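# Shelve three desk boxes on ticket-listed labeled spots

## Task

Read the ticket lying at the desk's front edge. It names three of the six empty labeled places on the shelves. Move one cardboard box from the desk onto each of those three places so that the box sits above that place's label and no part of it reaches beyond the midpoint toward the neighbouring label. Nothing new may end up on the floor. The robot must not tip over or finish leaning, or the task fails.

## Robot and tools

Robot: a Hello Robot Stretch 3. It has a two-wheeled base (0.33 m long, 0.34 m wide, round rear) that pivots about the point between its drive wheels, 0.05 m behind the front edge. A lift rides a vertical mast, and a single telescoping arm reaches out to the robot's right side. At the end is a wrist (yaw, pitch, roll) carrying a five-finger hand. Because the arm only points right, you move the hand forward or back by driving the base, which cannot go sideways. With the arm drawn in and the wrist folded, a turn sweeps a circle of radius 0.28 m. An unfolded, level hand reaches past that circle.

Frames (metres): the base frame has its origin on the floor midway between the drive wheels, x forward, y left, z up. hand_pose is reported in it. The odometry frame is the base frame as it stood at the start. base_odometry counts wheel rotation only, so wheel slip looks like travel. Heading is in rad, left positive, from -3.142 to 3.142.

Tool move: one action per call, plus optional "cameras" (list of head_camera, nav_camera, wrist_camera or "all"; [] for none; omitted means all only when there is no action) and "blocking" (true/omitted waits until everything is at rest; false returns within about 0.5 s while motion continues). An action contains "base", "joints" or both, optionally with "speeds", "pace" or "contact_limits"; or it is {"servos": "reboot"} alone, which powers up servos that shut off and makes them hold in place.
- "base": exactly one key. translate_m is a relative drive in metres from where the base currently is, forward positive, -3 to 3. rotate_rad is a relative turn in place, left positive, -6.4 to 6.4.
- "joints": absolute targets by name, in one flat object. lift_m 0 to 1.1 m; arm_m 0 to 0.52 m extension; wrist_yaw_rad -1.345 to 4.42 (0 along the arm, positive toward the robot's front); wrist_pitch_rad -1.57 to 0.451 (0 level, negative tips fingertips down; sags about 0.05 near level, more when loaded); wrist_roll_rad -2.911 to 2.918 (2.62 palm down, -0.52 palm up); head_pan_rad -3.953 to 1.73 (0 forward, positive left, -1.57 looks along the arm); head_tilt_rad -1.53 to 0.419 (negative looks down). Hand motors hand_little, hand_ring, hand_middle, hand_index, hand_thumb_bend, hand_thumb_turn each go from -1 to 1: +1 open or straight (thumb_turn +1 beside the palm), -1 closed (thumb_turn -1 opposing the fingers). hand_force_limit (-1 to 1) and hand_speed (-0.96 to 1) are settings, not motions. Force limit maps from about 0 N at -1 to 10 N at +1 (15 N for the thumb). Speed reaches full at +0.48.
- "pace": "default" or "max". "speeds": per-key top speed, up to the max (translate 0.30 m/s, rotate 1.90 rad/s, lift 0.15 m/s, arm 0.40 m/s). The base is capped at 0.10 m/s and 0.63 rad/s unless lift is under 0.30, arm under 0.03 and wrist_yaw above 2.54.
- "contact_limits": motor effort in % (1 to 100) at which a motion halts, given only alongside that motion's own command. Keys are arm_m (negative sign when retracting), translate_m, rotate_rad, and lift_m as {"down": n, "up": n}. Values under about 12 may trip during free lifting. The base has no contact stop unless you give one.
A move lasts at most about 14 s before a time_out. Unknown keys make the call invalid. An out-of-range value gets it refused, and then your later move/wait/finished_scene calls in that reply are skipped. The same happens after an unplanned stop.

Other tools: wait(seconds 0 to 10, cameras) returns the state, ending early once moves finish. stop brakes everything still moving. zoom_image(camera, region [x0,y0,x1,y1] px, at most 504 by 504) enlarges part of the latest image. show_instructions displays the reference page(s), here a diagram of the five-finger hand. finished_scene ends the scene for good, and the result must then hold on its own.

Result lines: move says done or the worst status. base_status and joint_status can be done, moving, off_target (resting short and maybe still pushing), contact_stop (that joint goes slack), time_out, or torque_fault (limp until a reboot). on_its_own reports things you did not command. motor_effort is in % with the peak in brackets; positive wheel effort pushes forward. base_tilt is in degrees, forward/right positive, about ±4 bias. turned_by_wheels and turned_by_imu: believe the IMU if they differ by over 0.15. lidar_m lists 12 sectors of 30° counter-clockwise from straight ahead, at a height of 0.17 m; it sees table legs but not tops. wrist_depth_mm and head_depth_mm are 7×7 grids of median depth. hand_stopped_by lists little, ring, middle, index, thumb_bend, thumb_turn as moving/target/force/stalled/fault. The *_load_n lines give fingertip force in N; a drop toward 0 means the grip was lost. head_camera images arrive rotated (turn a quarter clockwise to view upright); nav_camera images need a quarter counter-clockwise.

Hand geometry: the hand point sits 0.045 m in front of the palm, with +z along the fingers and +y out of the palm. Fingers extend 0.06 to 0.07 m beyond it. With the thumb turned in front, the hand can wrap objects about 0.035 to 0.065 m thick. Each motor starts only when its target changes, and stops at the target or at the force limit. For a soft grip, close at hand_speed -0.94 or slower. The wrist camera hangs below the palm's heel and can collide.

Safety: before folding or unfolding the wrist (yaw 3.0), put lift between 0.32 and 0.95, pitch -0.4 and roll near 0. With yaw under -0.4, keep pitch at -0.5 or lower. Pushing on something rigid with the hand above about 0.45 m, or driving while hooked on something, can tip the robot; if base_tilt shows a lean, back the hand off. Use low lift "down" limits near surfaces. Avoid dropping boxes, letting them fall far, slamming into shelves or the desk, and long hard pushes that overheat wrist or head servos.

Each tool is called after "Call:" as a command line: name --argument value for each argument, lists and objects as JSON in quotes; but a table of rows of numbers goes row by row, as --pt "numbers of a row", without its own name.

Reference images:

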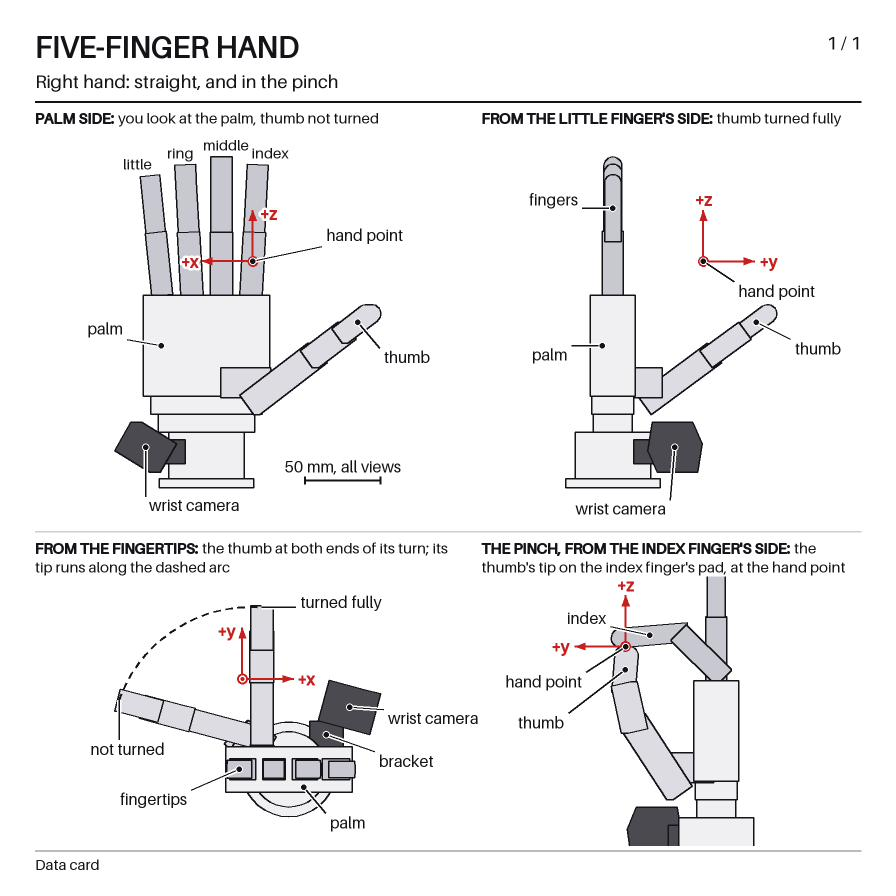

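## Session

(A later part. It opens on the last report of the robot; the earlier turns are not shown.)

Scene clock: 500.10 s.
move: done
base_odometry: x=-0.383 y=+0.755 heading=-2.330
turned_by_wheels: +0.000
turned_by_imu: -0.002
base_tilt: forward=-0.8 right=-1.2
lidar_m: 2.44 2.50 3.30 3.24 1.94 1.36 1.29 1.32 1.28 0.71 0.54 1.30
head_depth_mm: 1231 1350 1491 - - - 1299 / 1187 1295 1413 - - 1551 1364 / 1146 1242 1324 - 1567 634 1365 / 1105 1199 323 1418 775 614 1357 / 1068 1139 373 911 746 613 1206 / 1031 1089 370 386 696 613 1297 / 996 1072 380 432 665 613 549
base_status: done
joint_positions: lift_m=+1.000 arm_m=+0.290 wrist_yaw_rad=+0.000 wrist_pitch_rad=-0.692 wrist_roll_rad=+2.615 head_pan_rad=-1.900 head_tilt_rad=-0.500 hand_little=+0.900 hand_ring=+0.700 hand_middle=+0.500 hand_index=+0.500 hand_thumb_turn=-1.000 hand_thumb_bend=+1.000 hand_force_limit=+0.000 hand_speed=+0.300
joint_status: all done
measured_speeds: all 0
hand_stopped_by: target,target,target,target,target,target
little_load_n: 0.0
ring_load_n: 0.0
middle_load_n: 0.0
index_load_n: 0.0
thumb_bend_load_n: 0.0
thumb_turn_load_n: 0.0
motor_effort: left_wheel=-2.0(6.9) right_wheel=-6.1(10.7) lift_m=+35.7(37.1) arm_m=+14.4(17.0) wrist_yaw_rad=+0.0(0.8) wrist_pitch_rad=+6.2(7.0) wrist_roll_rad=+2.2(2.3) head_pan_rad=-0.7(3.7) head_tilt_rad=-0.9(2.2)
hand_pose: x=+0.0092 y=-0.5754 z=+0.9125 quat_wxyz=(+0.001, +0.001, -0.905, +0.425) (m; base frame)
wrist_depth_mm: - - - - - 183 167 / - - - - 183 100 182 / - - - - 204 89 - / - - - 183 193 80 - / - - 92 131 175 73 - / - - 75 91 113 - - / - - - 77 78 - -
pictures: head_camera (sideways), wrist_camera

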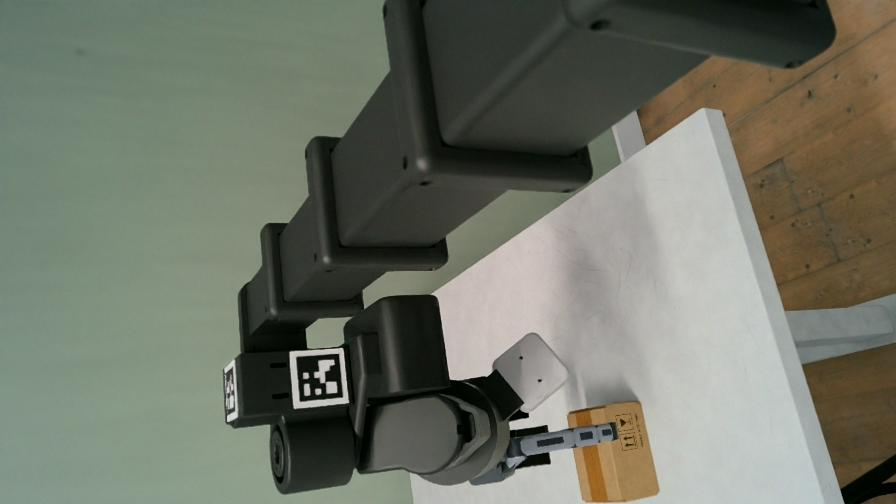

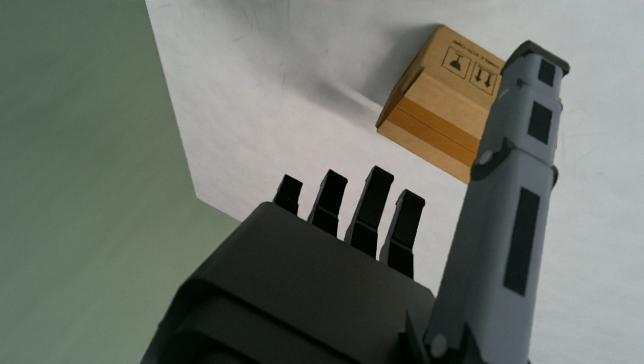

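Call:
move --base '{"translate_m": 0.012}' --joints '{"arm_m": 0.30}'

Call:
move --joints '{"lift_m": 0.955}' --contact_limits '{"lift_m": {"down": 15}}' --speeds '{"lift_m": 0.05}' --cameras '["head_camera", "wrist_camera"]'

Scene clock: 580.93 s.
move: done
base_odometry: x=-0.392 y=+0.747 heading=-2.330
turned_by_wheels: +0.000
turned_by_imu: -0.001
base_tilt: forward=-0.8 right=-1.3
lidar_m: 2.43 2.48 3.30 3.20 1.96 1.37 1.30 1.33 1.28 0.71 0.54 1.30
head_depth_mm: 1231 1353 1495 - - - 1297 / 1187 1295 1408 - - 1564 1363 / 1145 1242 1316 - 747 632 1360 / 1102 1196 322 1367 774 614 1365 / 1065 1137 381 953 747 614 1210 / 1029 1087 379 405 695 614 1302 / 997 1075 391 441 670 613 547
base_status: done
joint_positions: lift_m=+1.000 arm_m=+0.300 wrist_yaw_rad=+0.000 wrist_pitch_rad=-0.692 wrist_roll_rad=+2.615 head_pan_rad=-1.900 head_tilt_rad=-0.500 hand_little=+0.900 hand_ring=+0.700 hand_middle=+0.500 hand_index=+0.500 hand_thumb_turn=-1.000 hand_thumb_bend=+1.000 hand_force_limit=+0.000 hand_speed=+0.300
joint_status: all done
measured_speeds: all 0
hand_stopped_by: target,target,target,target,target,target
little_load_n: 0.0
ring_load_n: 0.0
middle_load_n: 0.0
index_load_n: -0.5
thumb_bend_load_n: 0.0
thumb_turn_load_n: 0.0
motor_effort: left_wheel=+6.5(9.5) right_wheel=+3.8(7.8) lift_m=+34.9(36.7) arm_m=+13.7(16.2) wrist_yaw_rad=-0.1(0.6) wrist_pitch_rad=+6.3(6.5) wrist_roll_rad=+2.1(2.3) head_pan_rad=-0.9(2.7) head_tilt_rad=-0.2(1.7)
hand_pose: x=+0.0092 y=-0.5854 z=+0.9126 quat_wxyz=(+0.001, +0.001, -0.905, +0.425) (m; base frame)
wrist_depth_mm: - - - - 178 182 167 / - - - - 177 104 182 / - - - - 202 89 - / - - - 182 - 79 - / - - 93 131 175 73 - / - - 75 91 113 - - / - - - 77 78 - -
pictures: none

Scene clock: 582.37 s.
move: done
base_odometry: x=-0.392 y=+0.747 heading=-2.330
turned_by_wheels: +0.000
turned_by_imu: +0.000
base_tilt: forward=-0.8 right=-1.2
lidar_m: 2.42 2.48 3.28 3.22 1.96 1.37 1.31 1.34 1.28 0.71 0.54 1.30
head_depth_mm: 1230 1351 1491 1662 - - - / 1183 1298 1423 1560 - - 1359 / 1143 1243 1355 1434 - 614 1361 / 1104 1191 1274 321 747 614 1363 / 1064 1150 435 404 747 614 1206 / 1031 1108 400 404 598 612 1295 / 997 1071 1138 465 660 612 548
base_status: not commanded
joint_positions: lift_m=+0.955 arm_m=+0.300 wrist_yaw_rad=+0.000 wrist_pitch_rad=-0.684 wrist_roll_rad=+2.616 head_pan_rad=-1.900 head_tilt_rad=-0.500 hand_little=+0.900 hand_ring=+0.700 hand_middle=+0.500 hand_index=+0.500 hand_thumb_turn=-1.000 hand_thumb_bend=+1.000 hand_force_limit=+0.000 hand_speed=+0.300
joint_status: all done
measured_speeds: all 0
hand_stopped_by: target,target,target,target,target,target
little_load_n: 0.0
ring_load_n: 0.0
middle_load_n: 0.0
index_load_n: 0.5
thumb_bend_load_n: 0.0
thumb_turn_load_n: 0.0
motor_effort: left_wheel=+6.1(6.7) right_wheel=+3.7(4.6) lift_m=+24.4(32.7) arm_m=+12.8(14.1) wrist_yaw_rad=-0.3(0.6) wrist_pitch_rad=+4.5(6.4) wrist_roll_rad=+1.8(2.2) head_pan_rad=-0.7(2.1) head_tilt_rad=+0.7(2.3)
contact_limits: lift_m down 15 (down: maximum 72; up: maximum 65)
hand_pose: x=+0.0092 y=-0.5873 z=+0.8688 quat_wxyz=(+0.001, +0.001, -0.903, +0.429) (m; base frame)
wrist_depth_mm: - - - 182 162 143 130 / - - - - 152 105 144 / - - - - 148 89 161 / - - - 185 182 80 183 / - - 95 131 174 73 - / - - 75 91 113 - - / - - - 77 78 - -
pictures: head_camera (sideways), wrist_camera

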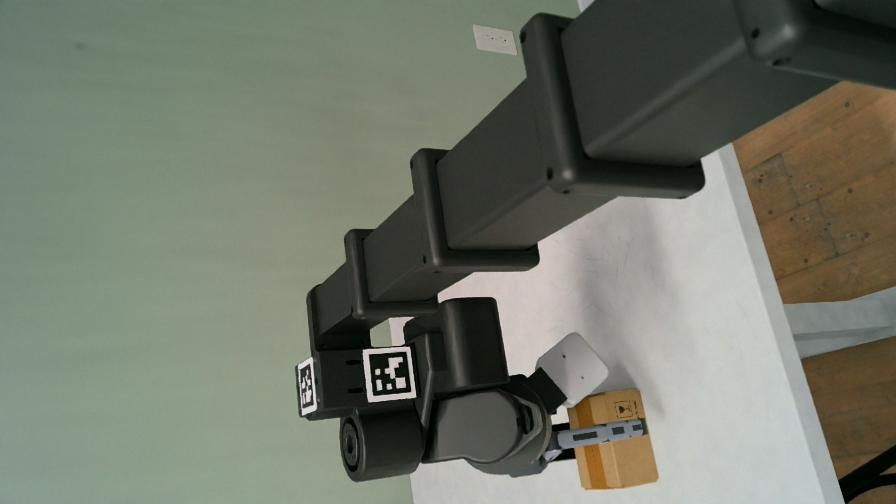

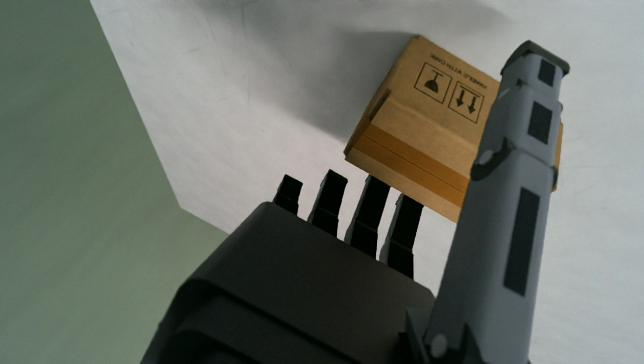

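Call:
zoom_image --camera "wrist_camera" --region '[320, 10, 580, 240]'

Call:
zoom_image --camera "head_camera" --region '[520, 320, 700, 504]'

Scaled by 1.938.

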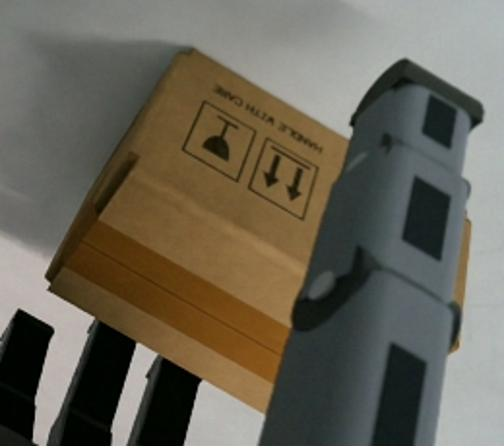

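Scaled by 2.739 from the camera's 896x504 image, which has a finer 1280x720 frame.

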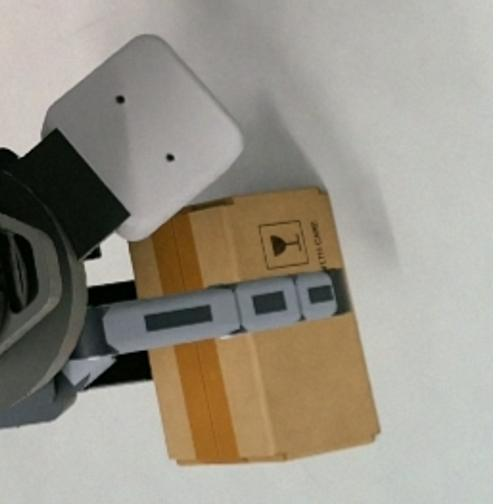

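Call:
move --joints '{"lift_m": 0.925}' --contact_limits '{"lift_m": {"down": 13}}' --speeds '{"lift_m": 0.03}' --cameras '["head_camera", "wrist_camera"]'

Call:
zoom_image --camera "head_camera" --region '[520, 320, 700, 504]'

Scene clock: 601.30 s.
move: done
base_odometry: x=-0.392 y=+0.747 heading=-2.330
turned_by_wheels: +0.000
turned_by_imu: -0.001
base_tilt: forward=-0.9 right=-1.2
lidar_m: 2.43 2.48 3.29 3.23 1.95 1.38 1.30 1.33 1.28 0.71 0.54 1.29
head_depth_mm: 1227 1348 1491 1652 1852 - - / 1180 1295 1420 1577 1725 - - / 1143 1242 1362 1465 - - 1363 / 1102 1197 1298 338 697 614 1355 / 1065 1148 1215 414 719 613 1209 / 1032 1110 1176 414 515 613 1293 / 996 1071 1157 909 647 615 548
base_status: not commanded
joint_positions: lift_m=+0.925 arm_m=+0.300 wrist_yaw_rad=+0.000 wrist_pitch_rad=-0.684 wrist_roll_rad=+2.616 head_pan_rad=-1.900 head_tilt_rad=-0.500 hand_little=+0.900 hand_ring=+0.700 hand_middle=+0.500 hand_index=+0.500 hand_thumb_turn=-1.000 hand_thumb_bend=+1.000 hand_force_limit=+0.000 hand_speed=+0.300
joint_status: all done
measured_speeds: all 0
hand_stopped_by: target,target,target,target,target,target
little_load_n: 0.0
ring_load_n: 0.0
middle_load_n: 0.0
index_load_n: 0.0
thumb_bend_load_n: 0.0
thumb_turn_load_n: 0.0
motor_effort: left_wheel=+6.5(6.8) right_wheel=+3.9(4.5) lift_m=+24.4(26.7) arm_m=+8.6(10.5) wrist_yaw_rad=-0.2(0.7) wrist_pitch_rad=+4.5(4.8) wrist_roll_rad=+1.8(2.0) head_pan_rad=-1.3(2.3) head_tilt_rad=+0.1(1.2)
contact_limits: lift_m down 13 (down: maximum 72; up: maximum 65)
hand_pose: x=+0.0092 y=-0.5873 z=+0.8388 quat_wxyz=(+0.001, +0.001, -0.903, +0.429) (m; base frame)
wrist_depth_mm: - - 174 149 133 116 106 / - - - 175 140 109 115 / - - - - 128 90 130 / - - - 167 129 80 149 / - - 95 131 163 73 173 / - - 75 91 113 - - / - - - 77 78 - -
pictures: head_camera (sideways), wrist_camera

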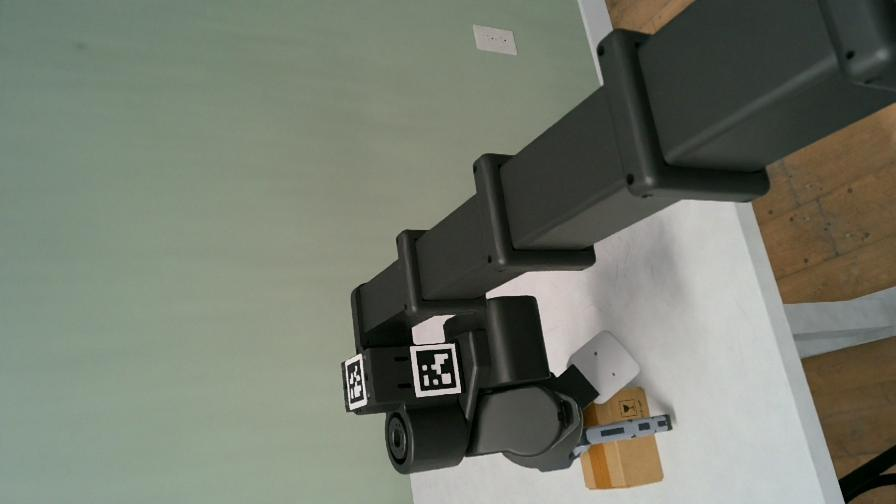

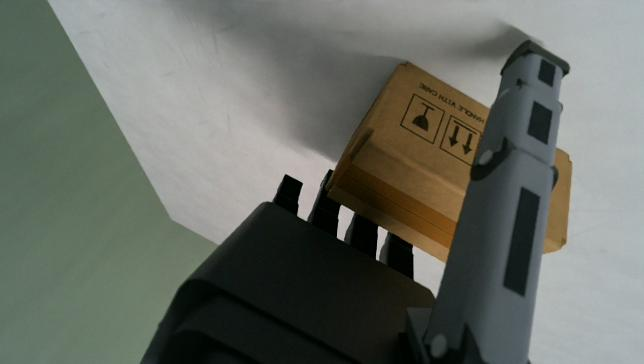

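Scaled by 2.739 from the camera's 896x504 image, which has a finer 1280x720 frame.

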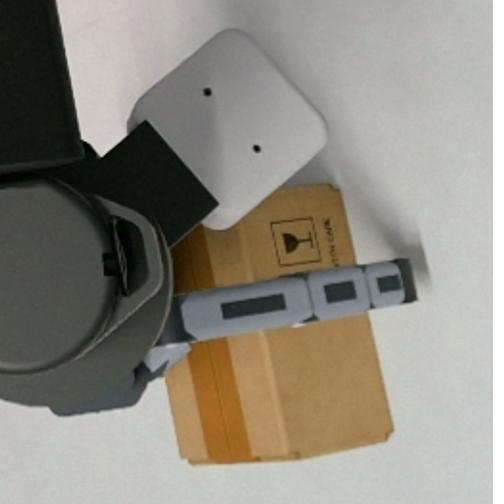

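Call:
move --joints '{"lift_m": 0.90}' --contact_limits '{"lift_m": {"down": 13}}' --speeds '{"lift_m": 0.02}' --cameras '["head_camera", "wrist_camera"]'

Call:
zoom_image --camera "head_camera" --region '[540, 320, 720, 504]'

Scene clock: 611.00 s.
move: contact_stop
base_odometry: x=-0.392 y=+0.747 heading=-2.330
turned_by_wheels: +0.000
turned_by_imu: -0.001
base_tilt: forward=-0.8 right=-1.3
lidar_m: 2.43 2.49 3.30 3.21 1.96 1.37 1.30 1.34 1.28 0.71 0.54 1.30
head_depth_mm: 1232 1345 1480 1664 1870 1691 - / 1185 1288 1421 1574 1737 - - / 1143 1241 1363 1501 298 - 1324 / 1103 1196 1305 380 302 614 1356 / 1066 1154 1249 425 698 614 1207 / 1035 1113 1197 418 439 613 1302 / 998 1072 1158 1001 654 613 548
base_status: not commanded
joint_positions: lift_m=+0.906 arm_m=+0.300 wrist_yaw_rad=-0.001 wrist_pitch_rad=-0.616 wrist_roll_rad=+2.627 head_pan_rad=-1.900 head_tilt_rad=-0.500 hand_little=+0.900 hand_ring=+0.700 hand_middle=+0.500 hand_index=+0.500 hand_thumb_turn=-1.000 hand_thumb_bend=+1.000 hand_force_limit=+0.000 hand_speed=+0.300
joint_status: lift_m contact_stop (moved -0.019 of -0.025)
measured_speeds: translate_m=+0.000 rotate_rad=+0.000 lift_m=+0.003 arm_m=+0.000 wrist_yaw_rad=+0.000 wrist_pitch_rad=+0.000 wrist_roll_rad=+0.000 head_pan_rad=+0.000 head_tilt_rad=+0.000
hand_stopped_by: target,target,target,target,target,target
little_load_n: 0.0
ring_load_n: 0.0
middle_load_n: 1.0
index_load_n: 1.0
thumb_bend_load_n: 0.5
thumb_turn_load_n: -2.0
on_its_own: lift_m is slack since a contact_stop (your +0.900 is given up)
motor_effort: left_wheel=+5.5(6.6) right_wheel=+3.1(4.4) lift_m=+26.7(27.1) arm_m=+4.5(6.2) wrist_yaw_rad=+0.4(1.6) wrist_pitch_rad=-8.1(9.2) wrist_roll_rad=-1.8(2.1) head_pan_rad=+0.3(1.8) head_tilt_rad=+0.7(1.3)
contact_limits: lift_m down 13 (down: maximum 72; up: maximum 65)
hand_pose: x=+0.0098 y=-0.6024 z=+0.8299 quat_wxyz=(-0.001, -0.004, -0.888, +0.459) (m; base frame)
wrist_depth_mm: - 185 163 136 120 107 94 / - - 185 166 137 115 106 / - - - - 116 88 120 / - - - 152 115 79 135 / - - 95 131 124 73 163 / - - 75 91 113 - 179 / - - - 77 78 - -
pictures: head_camera (sideways), wrist_camera

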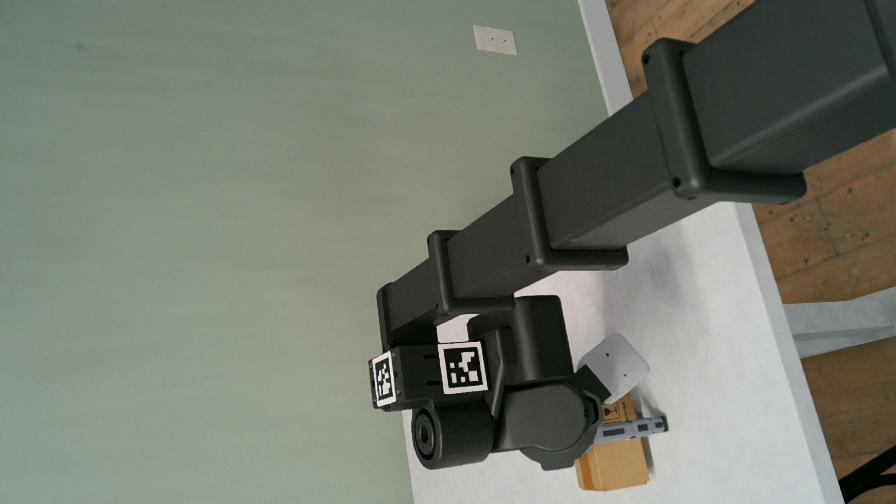

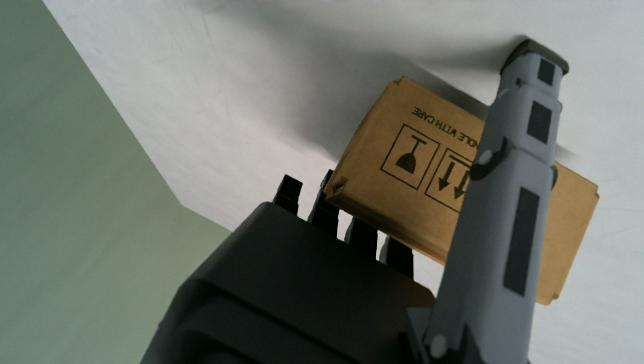

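Scaled by 2.739 from the camera's 896x504 image, which has a finer 1280x720 frame.

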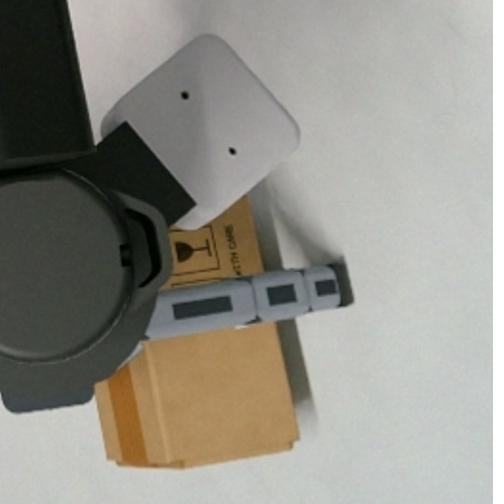

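Call:
move --joints '{"lift_m": 0.93}' --speeds '{"lift_m": 0.03}' --cameras '["head_camera", "wrist_camera"]'

Call:
zoom_image --camera "head_camera" --region '[540, 320, 720, 504]'

Scene clock: 621.17 s.
move: done
base_odometry: x=-0.392 y=+0.747 heading=-2.330
turned_by_wheels: +0.000
turned_by_imu: -0.001
base_tilt: forward=-0.7 right=-1.3
lidar_m: 2.43 2.48 3.29 3.23 1.96 1.38 1.30 1.33 1.28 0.71 0.54 1.30
head_depth_mm: 1230 1344 1493 1665 1854 - - / 1182 1290 1427 1581 1718 - 1297 / 1145 1248 1357 1456 - - 1365 / 1100 1192 1294 343 697 614 1366 / 1066 1152 1223 413 721 613 1207 / 1030 1108 1171 412 513 613 1293 / 998 1072 1159 911 646 614 548
base_status: not commanded
joint_positions: lift_m=+0.930 arm_m=+0.300 wrist_yaw_rad=-0.001 wrist_pitch_rad=-0.685 wrist_roll_rad=+2.627 head_pan_rad=-1.900 head_tilt_rad=-0.500 hand_little=+0.900 hand_ring=+0.700 hand_middle=+0.500 hand_index=+0.500 hand_thumb_turn=-1.000 hand_thumb_bend=+1.000 hand_force_limit=+0.000 hand_speed=+0.300
joint_status: all done
measured_speeds: all 0
hand_stopped_by: target,target,target,target,target,target
little_load_n: 0.0
ring_load_n: 0.0
middle_load_n: 0.0
index_load_n: 0.0
thumb_bend_load_n: 0.0
thumb_turn_load_n: 0.0
motor_effort: left_wheel=+5.5(5.7) right_wheel=+3.0(3.4) lift_m=+37.1(40.0) arm_m=+0.0(1.6) wrist_yaw_rad=+0.4(0.9) wrist_pitch_rad=+4.7(8.1) wrist_roll_rad=-1.8(2.0) head_pan_rad=+1.6(1.6) head_tilt_rad=+0.5(1.9)
hand_pose: x=+0.0098 y=-0.5873 z=+0.8438 quat_wxyz=(-0.001, -0.004, -0.904, +0.428) (m; base frame)
wrist_depth_mm: - - 177 154 138 118 110 / - - - 181 141 105 119 / - - - - 128 90 135 / - - - 171 139 79 157 / - - 94 131 167 73 179 / - - 75 91 113 - - / - - - 77 78 - -
pictures: head_camera (sideways), wrist_camera

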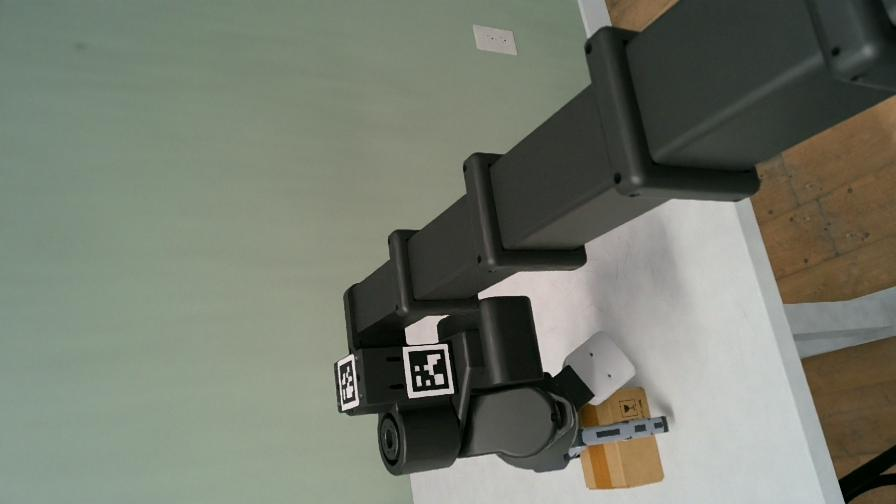

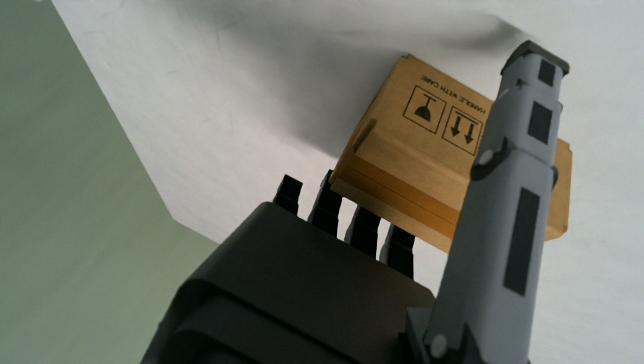

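Scaled by 2.739 from the camera's 896x504 image, which has a finer 1280x720 frame.

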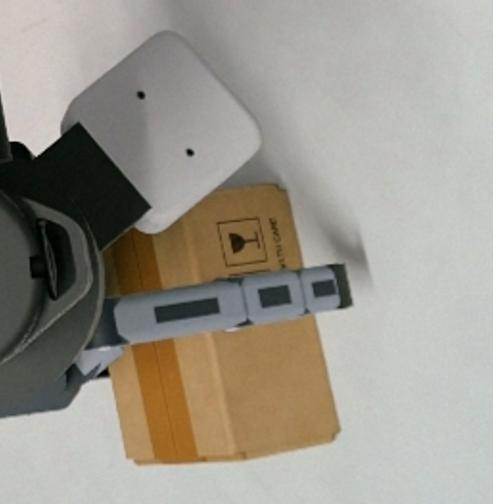

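Call:
move --base '{"translate_m": 0.01}'

Call:
move --joints '{"hand_speed": -0.9, "hand_force_limit": -0.2, "hand_index": -0.4, "hand_middle": -0.4}' --cameras '["head_camera", "wrist_camera"]'

Call:
zoom_image --camera "head_camera" --region '[540, 320, 720, 504]'

Scene clock: 642.40 s.
move: done
base_odometry: x=-0.398 y=+0.739 heading=-2.329
turned_by_wheels: +0.000
turned_by_imu: -0.001
base_tilt: forward=-0.8 right=-1.2
lidar_m: 2.41 2.47 3.26 3.21 1.98 1.38 1.31 1.35 1.28 0.71 0.53 1.29
head_depth_mm: 1233 1344 1484 1646 1849 - - / 1185 1291 1422 1578 1728 - 1304 / 1140 1244 1354 1452 - - 1360 / 1103 1195 1296 343 696 613 1361 / 1067 1147 1219 413 720 613 1223 / 1030 1108 1170 411 512 614 1297 / 999 1074 1161 911 651 614 547
base_status: done
joint_positions: lift_m=+0.930 arm_m=+0.300 wrist_yaw_rad=-0.001 wrist_pitch_rad=-0.685 wrist_roll_rad=+2.627 head_pan_rad=-1.900 head_tilt_rad=-0.500 hand_little=+0.900 hand_ring=+0.700 hand_middle=+0.500 hand_index=+0.500 hand_thumb_turn=-1.000 hand_thumb_bend=+1.000 hand_force_limit=+0.000 hand_speed=+0.300
joint_status: not commanded
measured_speeds: all 0
hand_stopped_by: target,target,target,target,target,target
little_load_n: 0.0
ring_load_n: 0.0
middle_load_n: 0.0
index_load_n: 0.0
thumb_bend_load_n: 0.0
thumb_turn_load_n: 0.0
motor_effort: left_wheel=+6.9(10.7) right_wheel=+3.6(7.2) lift_m=+36.9(37.6) arm_m=-3.3(3.6) wrist_yaw_rad=+0.6(0.7) wrist_pitch_rad=+4.8(5.2) wrist_roll_rad=-1.8(1.9) head_pan_rad=+1.2(1.5) head_tilt_rad=+1.3(2.1)
hand_pose: x=+0.0098 y=-0.5873 z=+0.8438 quat_wxyz=(-0.001, -0.004, -0.904, +0.428) (m; base frame)
wrist_depth_mm: - - 177 154 138 118 110 / - - - 181 139 105 119 / - - - 133 128 90 136 / - - - 168 139 79 159 / - - 95 131 168 73 183 / - - 75 91 113 - - / - - - 77 78 - -
pictures: none

Scene clock: 645.80 s.
move: off_target
base_odometry: x=-0.398 y=+0.739 heading=-2.329
turned_by_wheels: +0.000
turned_by_imu: -0.001
base_tilt: forward=-0.9 right=-1.2
lidar_m: 2.42 2.47 3.28 3.21 1.97 1.38 1.31 1.34 1.28 0.71 0.53 1.29
head_depth_mm: 1226 1349 1488 1657 1844 - - / 1188 1294 1418 1582 1736 - 1296 / 1142 1243 1359 1449 - - 1358 / 1103 1196 1296 343 696 613 1362 / 1069 1153 1222 413 720 614 1223 / 1031 1107 1169 412 511 614 1301 / 997 1073 1158 909 645 612 548
base_status: not commanded
joint_positions: lift_m=+0.930 arm_m=+0.300 wrist_yaw_rad=-0.001 wrist_pitch_rad=-0.685 wrist_roll_rad=+2.627 head_pan_rad=-1.900 head_tilt_rad=-0.500 hand_little=+0.900 hand_ring=+0.700 hand_middle=+0.065 hand_index=+0.037 hand_thumb_turn=-1.000 hand_thumb_bend=+1.000 hand_force_limit=-0.200 hand_speed=-0.900
joint_status: hand_middle off_target (ended at +0.065, target -0.400); hand_index off_target (ended at +0.037, target -0.400); the others done
measured_speeds: all 0
hand_stopped_by: target,target,force,force,target,target
little_load_n: 0.0
ring_load_n: 0.0
middle_load_n: 3.5
index_load_n: 6.0
thumb_bend_load_n: 1.0
thumb_turn_load_n: -1.0
motor_effort: left_wheel=+6.9(7.3) right_wheel=+3.8(4.0) lift_m=+32.9(37.6) arm_m=-6.6(6.6) wrist_yaw_rad=+0.5(1.0) wrist_pitch_rad=+4.5(5.4) wrist_roll_rad=-1.8(2.0) head_pan_rad=+1.5(2.3) head_tilt_rad=+2.6(2.8)
hand_pose: x=+0.0098 y=-0.5872 z=+0.8438 quat_wxyz=(-0.001, -0.004, -0.904, +0.428) (m; base frame)
wrist_depth_mm: - - 177 154 115 118 109 / - - - 183 103 104 120 / - - - 127 113 94 115 / - - - 183 135 79 109 / - - 95 131 160 73 181 / - - 75 91 113 - - / - - - 77 78 - -
pictures: head_camera (sideways), wrist_camera

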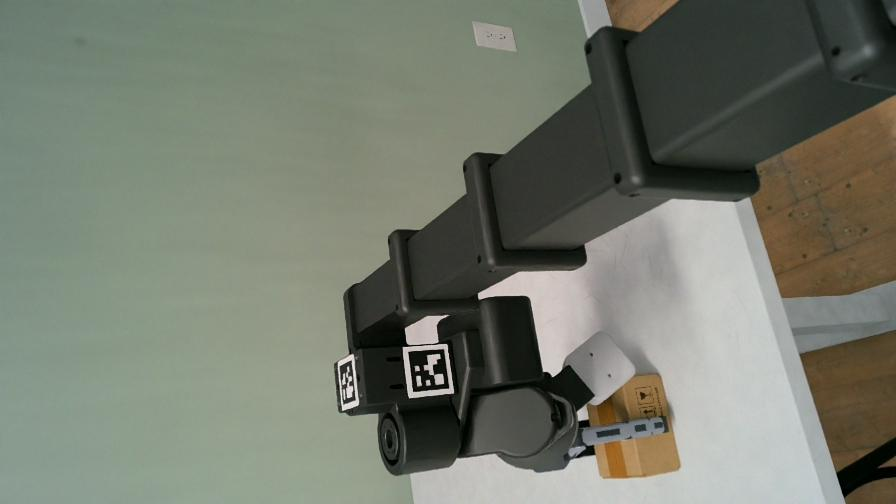

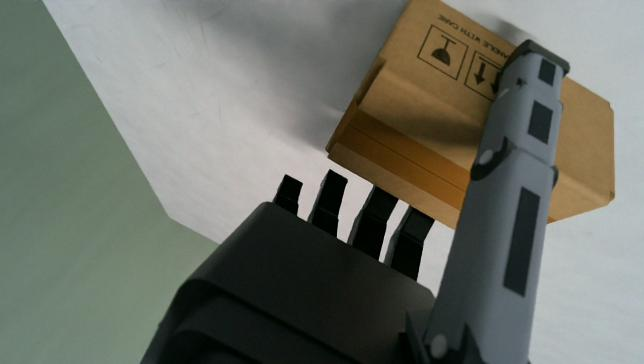

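Scaled by 2.739 from the camera's 896x504 image, which has a finer 1280x720 frame.

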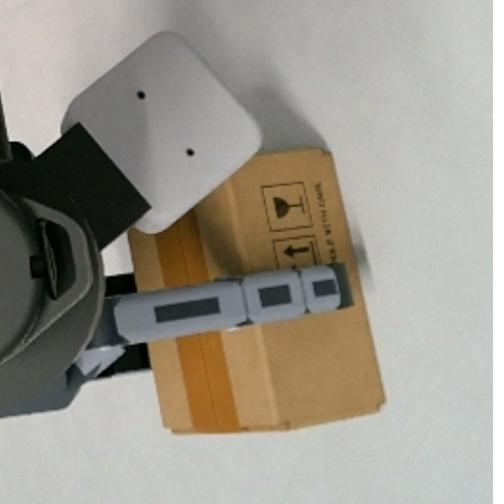

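Call:
move --joints '{"hand_speed": -0.9, "hand_force_limit": 0.4, "hand_index": -0.6, "hand_middle": -0.6}'

Call:
move --joints '{"lift_m": 0.99}' --speeds '{"lift_m": 0.04}' --cameras '["head_camera", "wrist_camera"]'

Scene clock: 653.47 s.
move: off_target
base_odometry: x=-0.398 y=+0.739 heading=-2.329
turned_by_wheels: +0.000
turned_by_imu: -0.001
base_tilt: forward=-0.8 right=-1.2
lidar_m: 2.42 2.47 3.30 3.21 1.98 1.39 1.31 1.35 1.28 0.71 0.53 1.29
head_depth_mm: 1231 1346 1485 1648 1863 - - / 1187 1294 1420 1572 1731 - 1296 / 1145 1239 1358 1452 - - 1360 / 1104 1195 1300 343 696 614 1365 / 1062 1152 1221 413 721 614 1220 / 1029 1108 1168 412 512 613 1296 / 999 1072 1158 907 644 613 547
base_status: not commanded
joint_positions: lift_m=+0.930 arm_m=+0.300 wrist_yaw_rad=-0.001 wrist_pitch_rad=-0.686 wrist_roll_rad=+2.627 head_pan_rad=-1.900 head_tilt_rad=-0.500 hand_little=+0.900 hand_ring=+0.700 hand_middle=+0.050 hand_index=+0.031 hand_thumb_turn=-1.000 hand_thumb_bend=+1.000 hand_force_limit=+0.400 hand_speed=-0.900
joint_status: hand_middle off_target (ended at +0.050, target -0.600); hand_index off_target (ended at +0.031, target -0.600); the others done
measured_speeds: all 0
hand_stopped_by: target,target,force,force,target,target
little_load_n: 0.0
ring_load_n: 0.0
middle_load_n: 9.5
index_load_n: 7.5
thumb_bend_load_n: 2.0
thumb_turn_load_n: -0.5
motor_effort: left_wheel=+6.8(7.2) right_wheel=+3.6(4.0) lift_m=+28.5(29.9) arm_m=-9.9(10.0) wrist_yaw_rad=+0.4(0.8) wrist_pitch_rad=+4.9(5.2) wrist_roll_rad=-1.7(1.9) head_pan_rad=+1.4(2.3) head_tilt_rad=+2.9(3.0)
hand_pose: x=+0.0098 y=-0.5871 z=+0.8437 quat_wxyz=(-0.001, -0.004, -0.904, +0.428) (m; base frame)
wrist_depth_mm: - - 177 154 115 117 110 / - - - 181 103 105 119 / - - - 128 113 94 114 / - - - 182 134 79 108 / - - 94 131 161 73 181 / - - 75 91 113 - - / - - - 77 78 - -
pictures: none

Scene clock: 655.47 s.
move: done
base_odometry: x=-0.398 y=+0.739 heading=-2.329
turned_by_wheels: +0.000
turned_by_imu: +0.000
base_tilt: forward=-0.8 right=-1.3
lidar_m: 2.42 2.47 3.29 3.23 1.97 1.38 1.31 1.35 1.28 0.71 0.53 1.29
head_depth_mm: 1228 1352 1483 1592 - - 1294 / 1183 1293 1421 - - 1514 1355 / 1145 1246 1331 - 747 632 1365 / 1102 1197 331 953 775 615 1365 / 1066 1152 387 911 746 614 1220 / 1032 1097 381 398 620 613 1290 / 998 1076 401 445 607 613 548
base_status: not commanded
joint_positions: lift_m=+0.990 arm_m=+0.300 wrist_yaw_rad=-0.001 wrist_pitch_rad=-0.690 wrist_roll_rad=+2.626 head_pan_rad=-1.900 head_tilt_rad=-0.500 hand_little=+0.900 hand_ring=+0.700 hand_middle=+0.050 hand_index=+0.031 hand_thumb_turn=-1.000 hand_thumb_bend=+1.000 hand_force_limit=+0.400 hand_speed=-0.900
joint_status: all done
measured_speeds: all 0
hand_stopped_by: target,target,force,force,target,target
little_load_n: 0.0
ring_load_n: 0.0
middle_load_n: 9.5
index_load_n: 7.5
thumb_bend_load_n: 2.0
thumb_turn_load_n: -0.5
motor_effort: left_wheel=+6.8(7.2) right_wheel=+3.5(4.1) lift_m=+35.7(43.4) arm_m=-12.0(12.0) wrist_yaw_rad=+0.6(0.9) wrist_pitch_rad=+5.4(6.4) wrist_roll_rad=-1.7(1.8) head_pan_rad=+2.1(2.9) head_tilt_rad=+2.6(3.3)
hand_pose: x=+0.0098 y=-0.5862 z=+0.9032 quat_wxyz=(-0.001, -0.004, -0.905, +0.426) (m; base frame)
wrist_depth_mm: - - - - 113 171 159 / - - - - 103 105 173 / - - - 127 112 94 114 / - - - 182 134 79 106 / - - 93 131 161 73 - / - - 75 91 113 - - / - - - 77 78 - -
pictures: head_camera (sideways), wrist_camera

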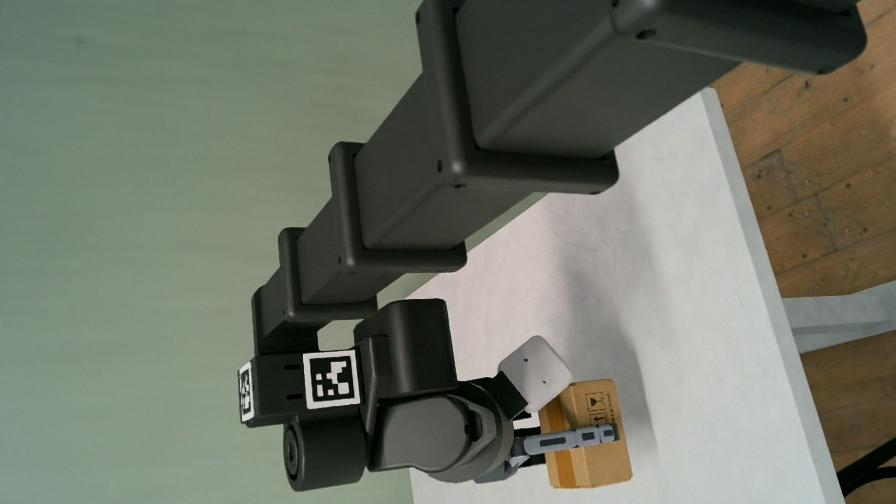

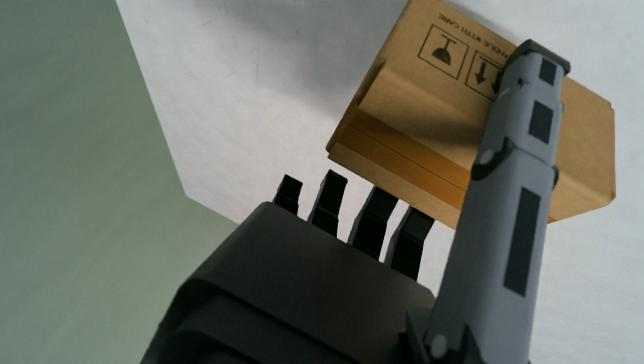

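Call:
move --joints '{"lift_m": 1.03}'

Call:
move --joints '{"arm_m": 0.0}' --cameras '["wrist_camera"]'

Call:
move --base '{"rotate_rad": 1.645}' --joints '{"head_pan_rad": 0.0, "head_tilt_rad": -0.3}' --cameras '["nav_camera"]'

Scene clock: 686.37 s.
move: done
base_odometry: x=-0.398 y=+0.739 heading=-2.329
turned_by_wheels: +0.000
turned_by_imu: -0.001
base_tilt: forward=-0.8 right=-1.2
lidar_m: 2.42 2.48 3.30 3.21 1.98 1.38 1.31 1.34 1.28 0.71 0.53 1.29
head_depth_mm: 1238 1341 - - - 1593 1365 / 1186 1284 - - 1779 1509 1369 / 1143 1223 - 1512 806 632 1358 / 1105 1167 1319 1393 775 613 1364 / 1064 402 373 1050 776 615 1218 / 1030 357 367 468 696 614 1295 / 997 1052 374 536 604 613 548
base_status: not commanded
joint_positions: lift_m=+1.030 arm_m=+0.300 wrist_yaw_rad=-0.001 wrist_pitch_rad=-0.691 wrist_roll_rad=+2.626 head_pan_rad=-1.900 head_tilt_rad=-0.500 hand_little=+0.900 hand_ring=+0.700 hand_middle=+0.050 hand_index=+0.031 hand_thumb_turn=-1.000 hand_thumb_bend=+1.000 hand_force_limit=+0.400 hand_speed=-0.900
joint_status: all done
measured_speeds: all 0
hand_stopped_by: target,target,force,force,target,target
little_load_n: -0.5
ring_load_n: 0.0
middle_load_n: 9.0
index_load_n: 7.5
thumb_bend_load_n: 1.5
thumb_turn_load_n: -0.5
motor_effort: left_wheel=+6.8(7.2) right_wheel=+3.6(4.1) lift_m=+36.4(40.5) arm_m=-14.2(14.9) wrist_yaw_rad=+0.5(0.8) wrist_pitch_rad=+6.5(6.5) wrist_roll_rad=-1.8(1.8) head_pan_rad=+2.4(3.3) head_tilt_rad=+1.9(4.6)
hand_pose: x=+0.0098 y=-0.5859 z=+0.9430 quat_wxyz=(-0.001, -0.004, -0.905, +0.426) (m; base frame)
wrist_depth_mm: - - - - 113 - 189 / - - - - 103 105 - / - - - 128 113 94 112 / - - - 183 135 79 106 / - - 93 131 161 73 - / - - 75 91 113 - - / - - - 77 78 - -
pictures: none

Scene clock: 689.77 s.
move: done
base_odometry: x=-0.398 y=+0.739 heading=-2.329
turned_by_wheels: +0.000
turned_by_imu: -0.001
base_tilt: forward=-0.8 right=-1.2
lidar_m: 2.42 2.47 3.28 3.23 1.98 1.39 1.31 1.35 1.28 0.71 0.53 1.29
head_depth_mm: 1231 1345 1452 - - - - / 1188 1293 1391 - - - - / 1143 1247 1323 - - - - / 1104 1197 1271 - - - - / 1068 1150 1246 1173 - - - / 1032 1111 1202 1171 - - - / 998 1071 1159 1108 - 595 547
base_status: not commanded
joint_positions: lift_m=+1.030 arm_m=+0.002 wrist_yaw_rad=-0.001 wrist_pitch_rad=-0.691 wrist_roll_rad=+2.626 head_pan_rad=-1.900 head_tilt_rad=-0.500 hand_little=+0.900 hand_ring=+0.700 hand_middle=+0.050 hand_index=+0.031 hand_thumb_turn=-1.000 hand_thumb_bend=+1.000 hand_force_limit=+0.400 hand_speed=-0.900
joint_status: all done
joint sent to its limit — arm_m, lower limit.
measured_speeds: all 0
hand_stopped_by: target,target,force,force,target,target
little_load_n: 0.0
ring_load_n: 0.0
middle_load_n: 9.5
index_load_n: 7.5
thumb_bend_load_n: 1.5
thumb_turn_load_n: -0.5
motor_effort: left_wheel=+7.2(7.2) right_wheel=+3.6(4.1) lift_m=+28.4(36.9) arm_m=-14.7(17.6) wrist_yaw_rad=+0.5(1.0) wrist_pitch_rad=+6.0(6.4) wrist_roll_rad=-1.6(1.8) head_pan_rad=+2.5(4.1) head_tilt_rad=+2.9(4.1)
hand_pose: x=+0.0098 y=-0.2884 z=+0.9430 quat_wxyz=(-0.001, -0.004, -0.905, +0.426) (m; base frame)
wrist_depth_mm: - - - - 113 913 850 / - - - - 103 104 928 / - - - 128 113 94 116 / - - 780 183 135 79 109 / - - 97 131 161 73 - / - - 75 91 113 - - / - - - 77 78 - -
pictures: wrist_camera

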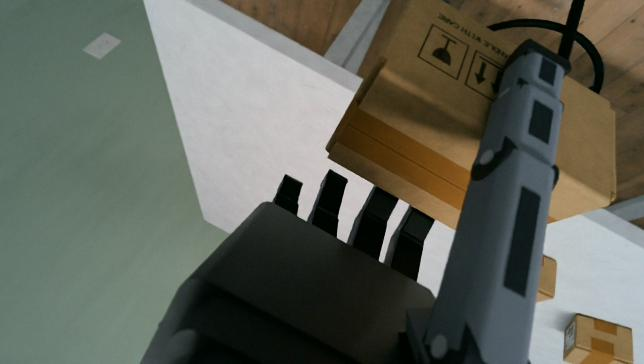

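Scene clock: 693.50 s.
move: done
base_odometry: x=-0.398 y=+0.739 heading=-0.685
turned_by_wheels: +1.645
turned_by_imu: +1.660
base_tilt: forward=-0.8 right=-1.3
lidar_m: 3.21 1.83 1.36 1.31 1.36 0.77 0.71 0.53 1.29 2.42 2.55 3.33
head_depth_mm: 3151 3314 3482 3594 2910 2081 1620 / 3193 3316 3521 3712 2918 2075 1617 / 3186 3340 3477 3700 2928 2079 1622 / 3194 3346 3457 3656 2886 2092 1622 / 3237 3349 3554 3648 2877 2069 1618 / 3220 3338 3539 3755 2908 2072 1614 / 3234 3390 3573 3733 2892 2066 1605
base_status: done
joint_positions: lift_m=+1.030 arm_m=+0.002 wrist_yaw_rad=-0.001 wrist_pitch_rad=-0.691 wrist_roll_rad=+2.626 head_pan_rad=+0.002 head_tilt_rad=-0.298 hand_little=+0.900 hand_ring=+0.700 hand_middle=+0.050 hand_index=+0.031 hand_thumb_turn=-1.000 hand_thumb_bend=+1.000 hand_force_limit=+0.400 hand_speed=-0.900
joint_status: all done
measured_speeds: all 0
hand_stopped_by: target,target,force,force,target,target
little_load_n: 0.0
ring_load_n: -0.5
middle_load_n: 9.0
index_load_n: 7.5
thumb_bend_load_n: 1.5
thumb_turn_load_n: -0.5
motor_effort: left_wheel=-7.6(13.0) right_wheel=+10.2(13.2) lift_m=+25.2(28.9) arm_m=-14.2(15.4) wrist_yaw_rad=+0.1(0.8) wrist_pitch_rad=+5.8(6.4) wrist_roll_rad=-1.5(1.8) head_pan_rad=-1.9(5.4) head_tilt_rad=+3.0(6.7)
hand_pose: x=+0.0098 y=-0.2884 z=+0.9430 quat_wxyz=(-0.001, -0.004, -0.905, +0.426) (m; base frame)
wrist_depth_mm: - - - - 113 937 875 / - - - - 103 104 961 / - 806 - 142 113 93 116 / - - - 196 135 79 109 / - - 94 131 161 73 - / - - 75 91 113 - - / - - - 77 78 - -
pictures: nav_camera (sideways)

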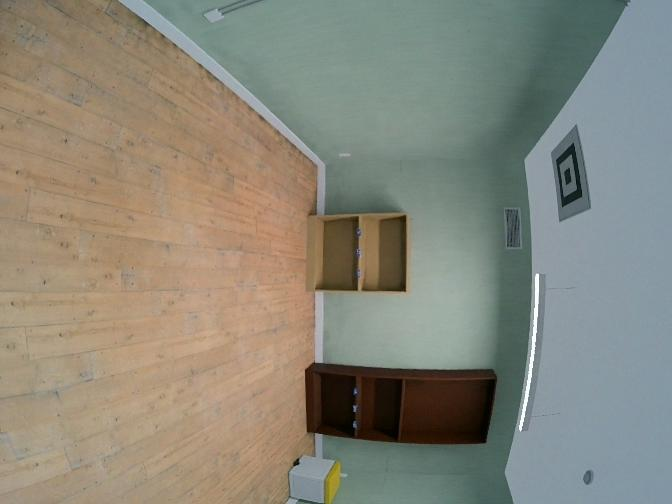

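Call:
move --base '{"translate_m": 1.35}'

Call:
move --base '{"translate_m": 1.0}' --joints '{"lift_m": 0.75, "head_pan_rad": 0.15, "head_tilt_rad": -0.3}' --cameras '["nav_camera", "head_camera"]'

Scene clock: 713.87 s.
move: time_out
base_odometry: x=+0.646 y=-0.114 heading=-0.686
turned_by_wheels: -0.001
turned_by_imu: -0.005
base_tilt: forward=-0.8 right=-1.2
lidar_m: 1.88 1.81 1.34 1.29 1.35 1.86 2.05 2.36 2.54 2.46 2.44 2.11
head_depth_mm: 1931 2018 2131 2248 2383 2080 1618 / 1945 2040 2138 2257 2395 2073 1617 / 1953 2019 2133 2208 2338 2075 1614 / 1944 2043 2133 2189 2338 2080 1614 / 1957 2061 2138 2206 2350 2068 1608 / 1965 2061 2153 2225 2343 2070 1617 / 1971 2069 2166 2280 2444 2067 1613
base_status: translate_m time_out (by the wheels' count: +1.3492 of +1.3500)
joint_positions: lift_m=+1.030 arm_m=+0.002 wrist_yaw_rad=-0.001 wrist_pitch_rad=-0.691 wrist_roll_rad=+2.626 head_pan_rad=+0.000 head_tilt_rad=-0.300 hand_little=+0.900 hand_ring=+0.700 hand_middle=+0.050 hand_index=+0.031 hand_thumb_turn=-1.000 hand_thumb_bend=+1.000 hand_force_limit=+0.400 hand_speed=-0.900
joint_status: not commanded
measured_speeds: all 0
hand_stopped_by: target,target,force,force,target,target
little_load_n: 0.0
ring_load_n: 0.0
middle_load_n: 9.5
index_load_n: 7.5
thumb_bend_load_n: 2.0
thumb_turn_load_n: -0.5
motor_effort: left_wheel=+1.2(10.1) right_wheel=+2.5(15.2) lift_m=+27.7(28.6) arm_m=-12.3(14.5) wrist_yaw_rad=+0.3(1.0) wrist_pitch_rad=+6.1(6.5) wrist_roll_rad=-1.6(1.8) head_pan_rad=-2.7(4.0) head_tilt_rad=-1.8(3.6)
hand_pose: x=+0.0098 y=-0.2884 z=+0.9430 quat_wxyz=(-0.001, -0.004, -0.905, +0.426) (m; base frame)
wrist_depth_mm: - - - - 113 940 873 / - - - - 103 105 951 / - - - 143 113 94 116 / - - - 197 135 79 109 / - - 95 131 161 73 - / - - 75 91 113 - - / - - - 77 78 - -
pictures: none

not run: a stop that you did not command came earlier in this reply.

Call:
move --base '{"translate_m": 1.1}' --joints '{"lift_m": 0.75, "head_pan_rad": 0.1, "head_tilt_rad": -0.35}' --cameras '["nav_camera", "head_camera"]'

Scene clock: 730.90 s.
move: done
base_odometry: x=+1.498 y=-0.811 heading=-0.685
turned_by_wheels: +0.000
turned_by_imu: -0.005
base_tilt: forward=-0.8 right=-1.2
lidar_m: 0.79 1.00 1.32 1.28 1.33 1.84 3.63 3.38 2.56 2.08 1.28 1.13
head_depth_mm: 911 958 1018 821 943 1029 1303 / 920 971 1030 983 1107 1075 1265 / 933 986 1044 980 1132 1072 1295 / 942 998 1058 976 1150 1072 1321 / 956 1011 1080 974 1177 1071 1335 / 968 1026 1078 1117 1201 1068 1374 / 988 1045 1094 1137 1226 1069 1365
base_status: done
joint_positions: lift_m=+0.750 arm_m=+0.002 wrist_yaw_rad=-0.001 wrist_pitch_rad=-0.691 wrist_roll_rad=+2.626 head_pan_rad=+0.100 head_tilt_rad=-0.351 hand_little=+0.900 hand_ring=+0.700 hand_middle=+0.050 hand_index=+0.031 hand_thumb_turn=-1.000 hand_thumb_bend=+1.000 hand_force_limit=+0.400 hand_speed=-0.900
joint_status: all done
measured_speeds: all 0
hand_stopped_by: target,target,force,force,target,target
little_load_n: 0.0
ring_load_n: 0.0
middle_load_n: 9.0
index_load_n: 7.5
thumb_bend_load_n: 1.5
thumb_turn_load_n: -0.5
motor_effort: left_wheel=+6.3(10.7) right_wheel=+3.0(14.3) lift_m=+37.7(38.8) arm_m=-10.4(12.1) wrist_yaw_rad=+0.4(1.1) wrist_pitch_rad=+5.7(6.6) wrist_roll_rad=-1.6(1.8) head_pan_rad=+1.9(7.9) head_tilt_rad=+2.4(3.9)
hand_pose: x=+0.0098 y=-0.2884 z=+0.6630 quat_wxyz=(-0.001, -0.004, -0.905, +0.426) (m; base frame)
wrist_depth_mm: - - - 922 113 685 636 / - - - - 103 104 695 / - - - 142 112 94 116 / - - - 197 135 79 109 / - - 94 131 161 73 - / - - 75 91 113 - - / - - - 77 78 956 -
pictures: head_camera (sideways), nav_camera (sideways)

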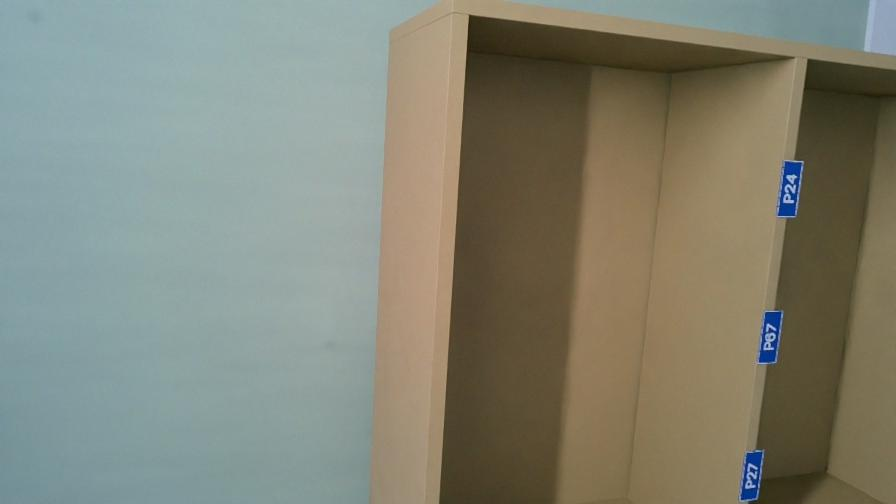

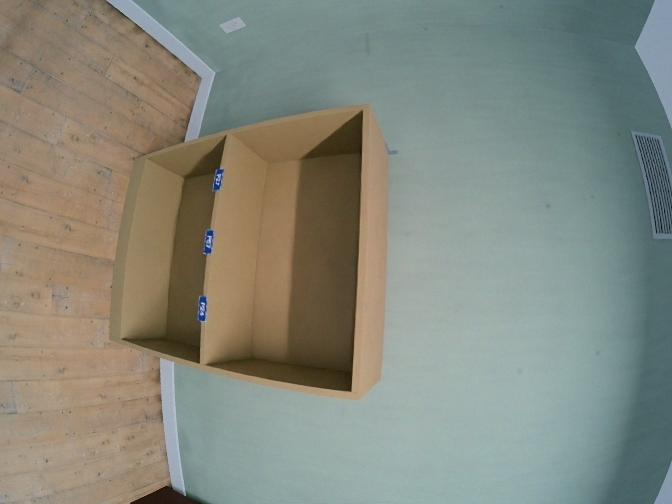

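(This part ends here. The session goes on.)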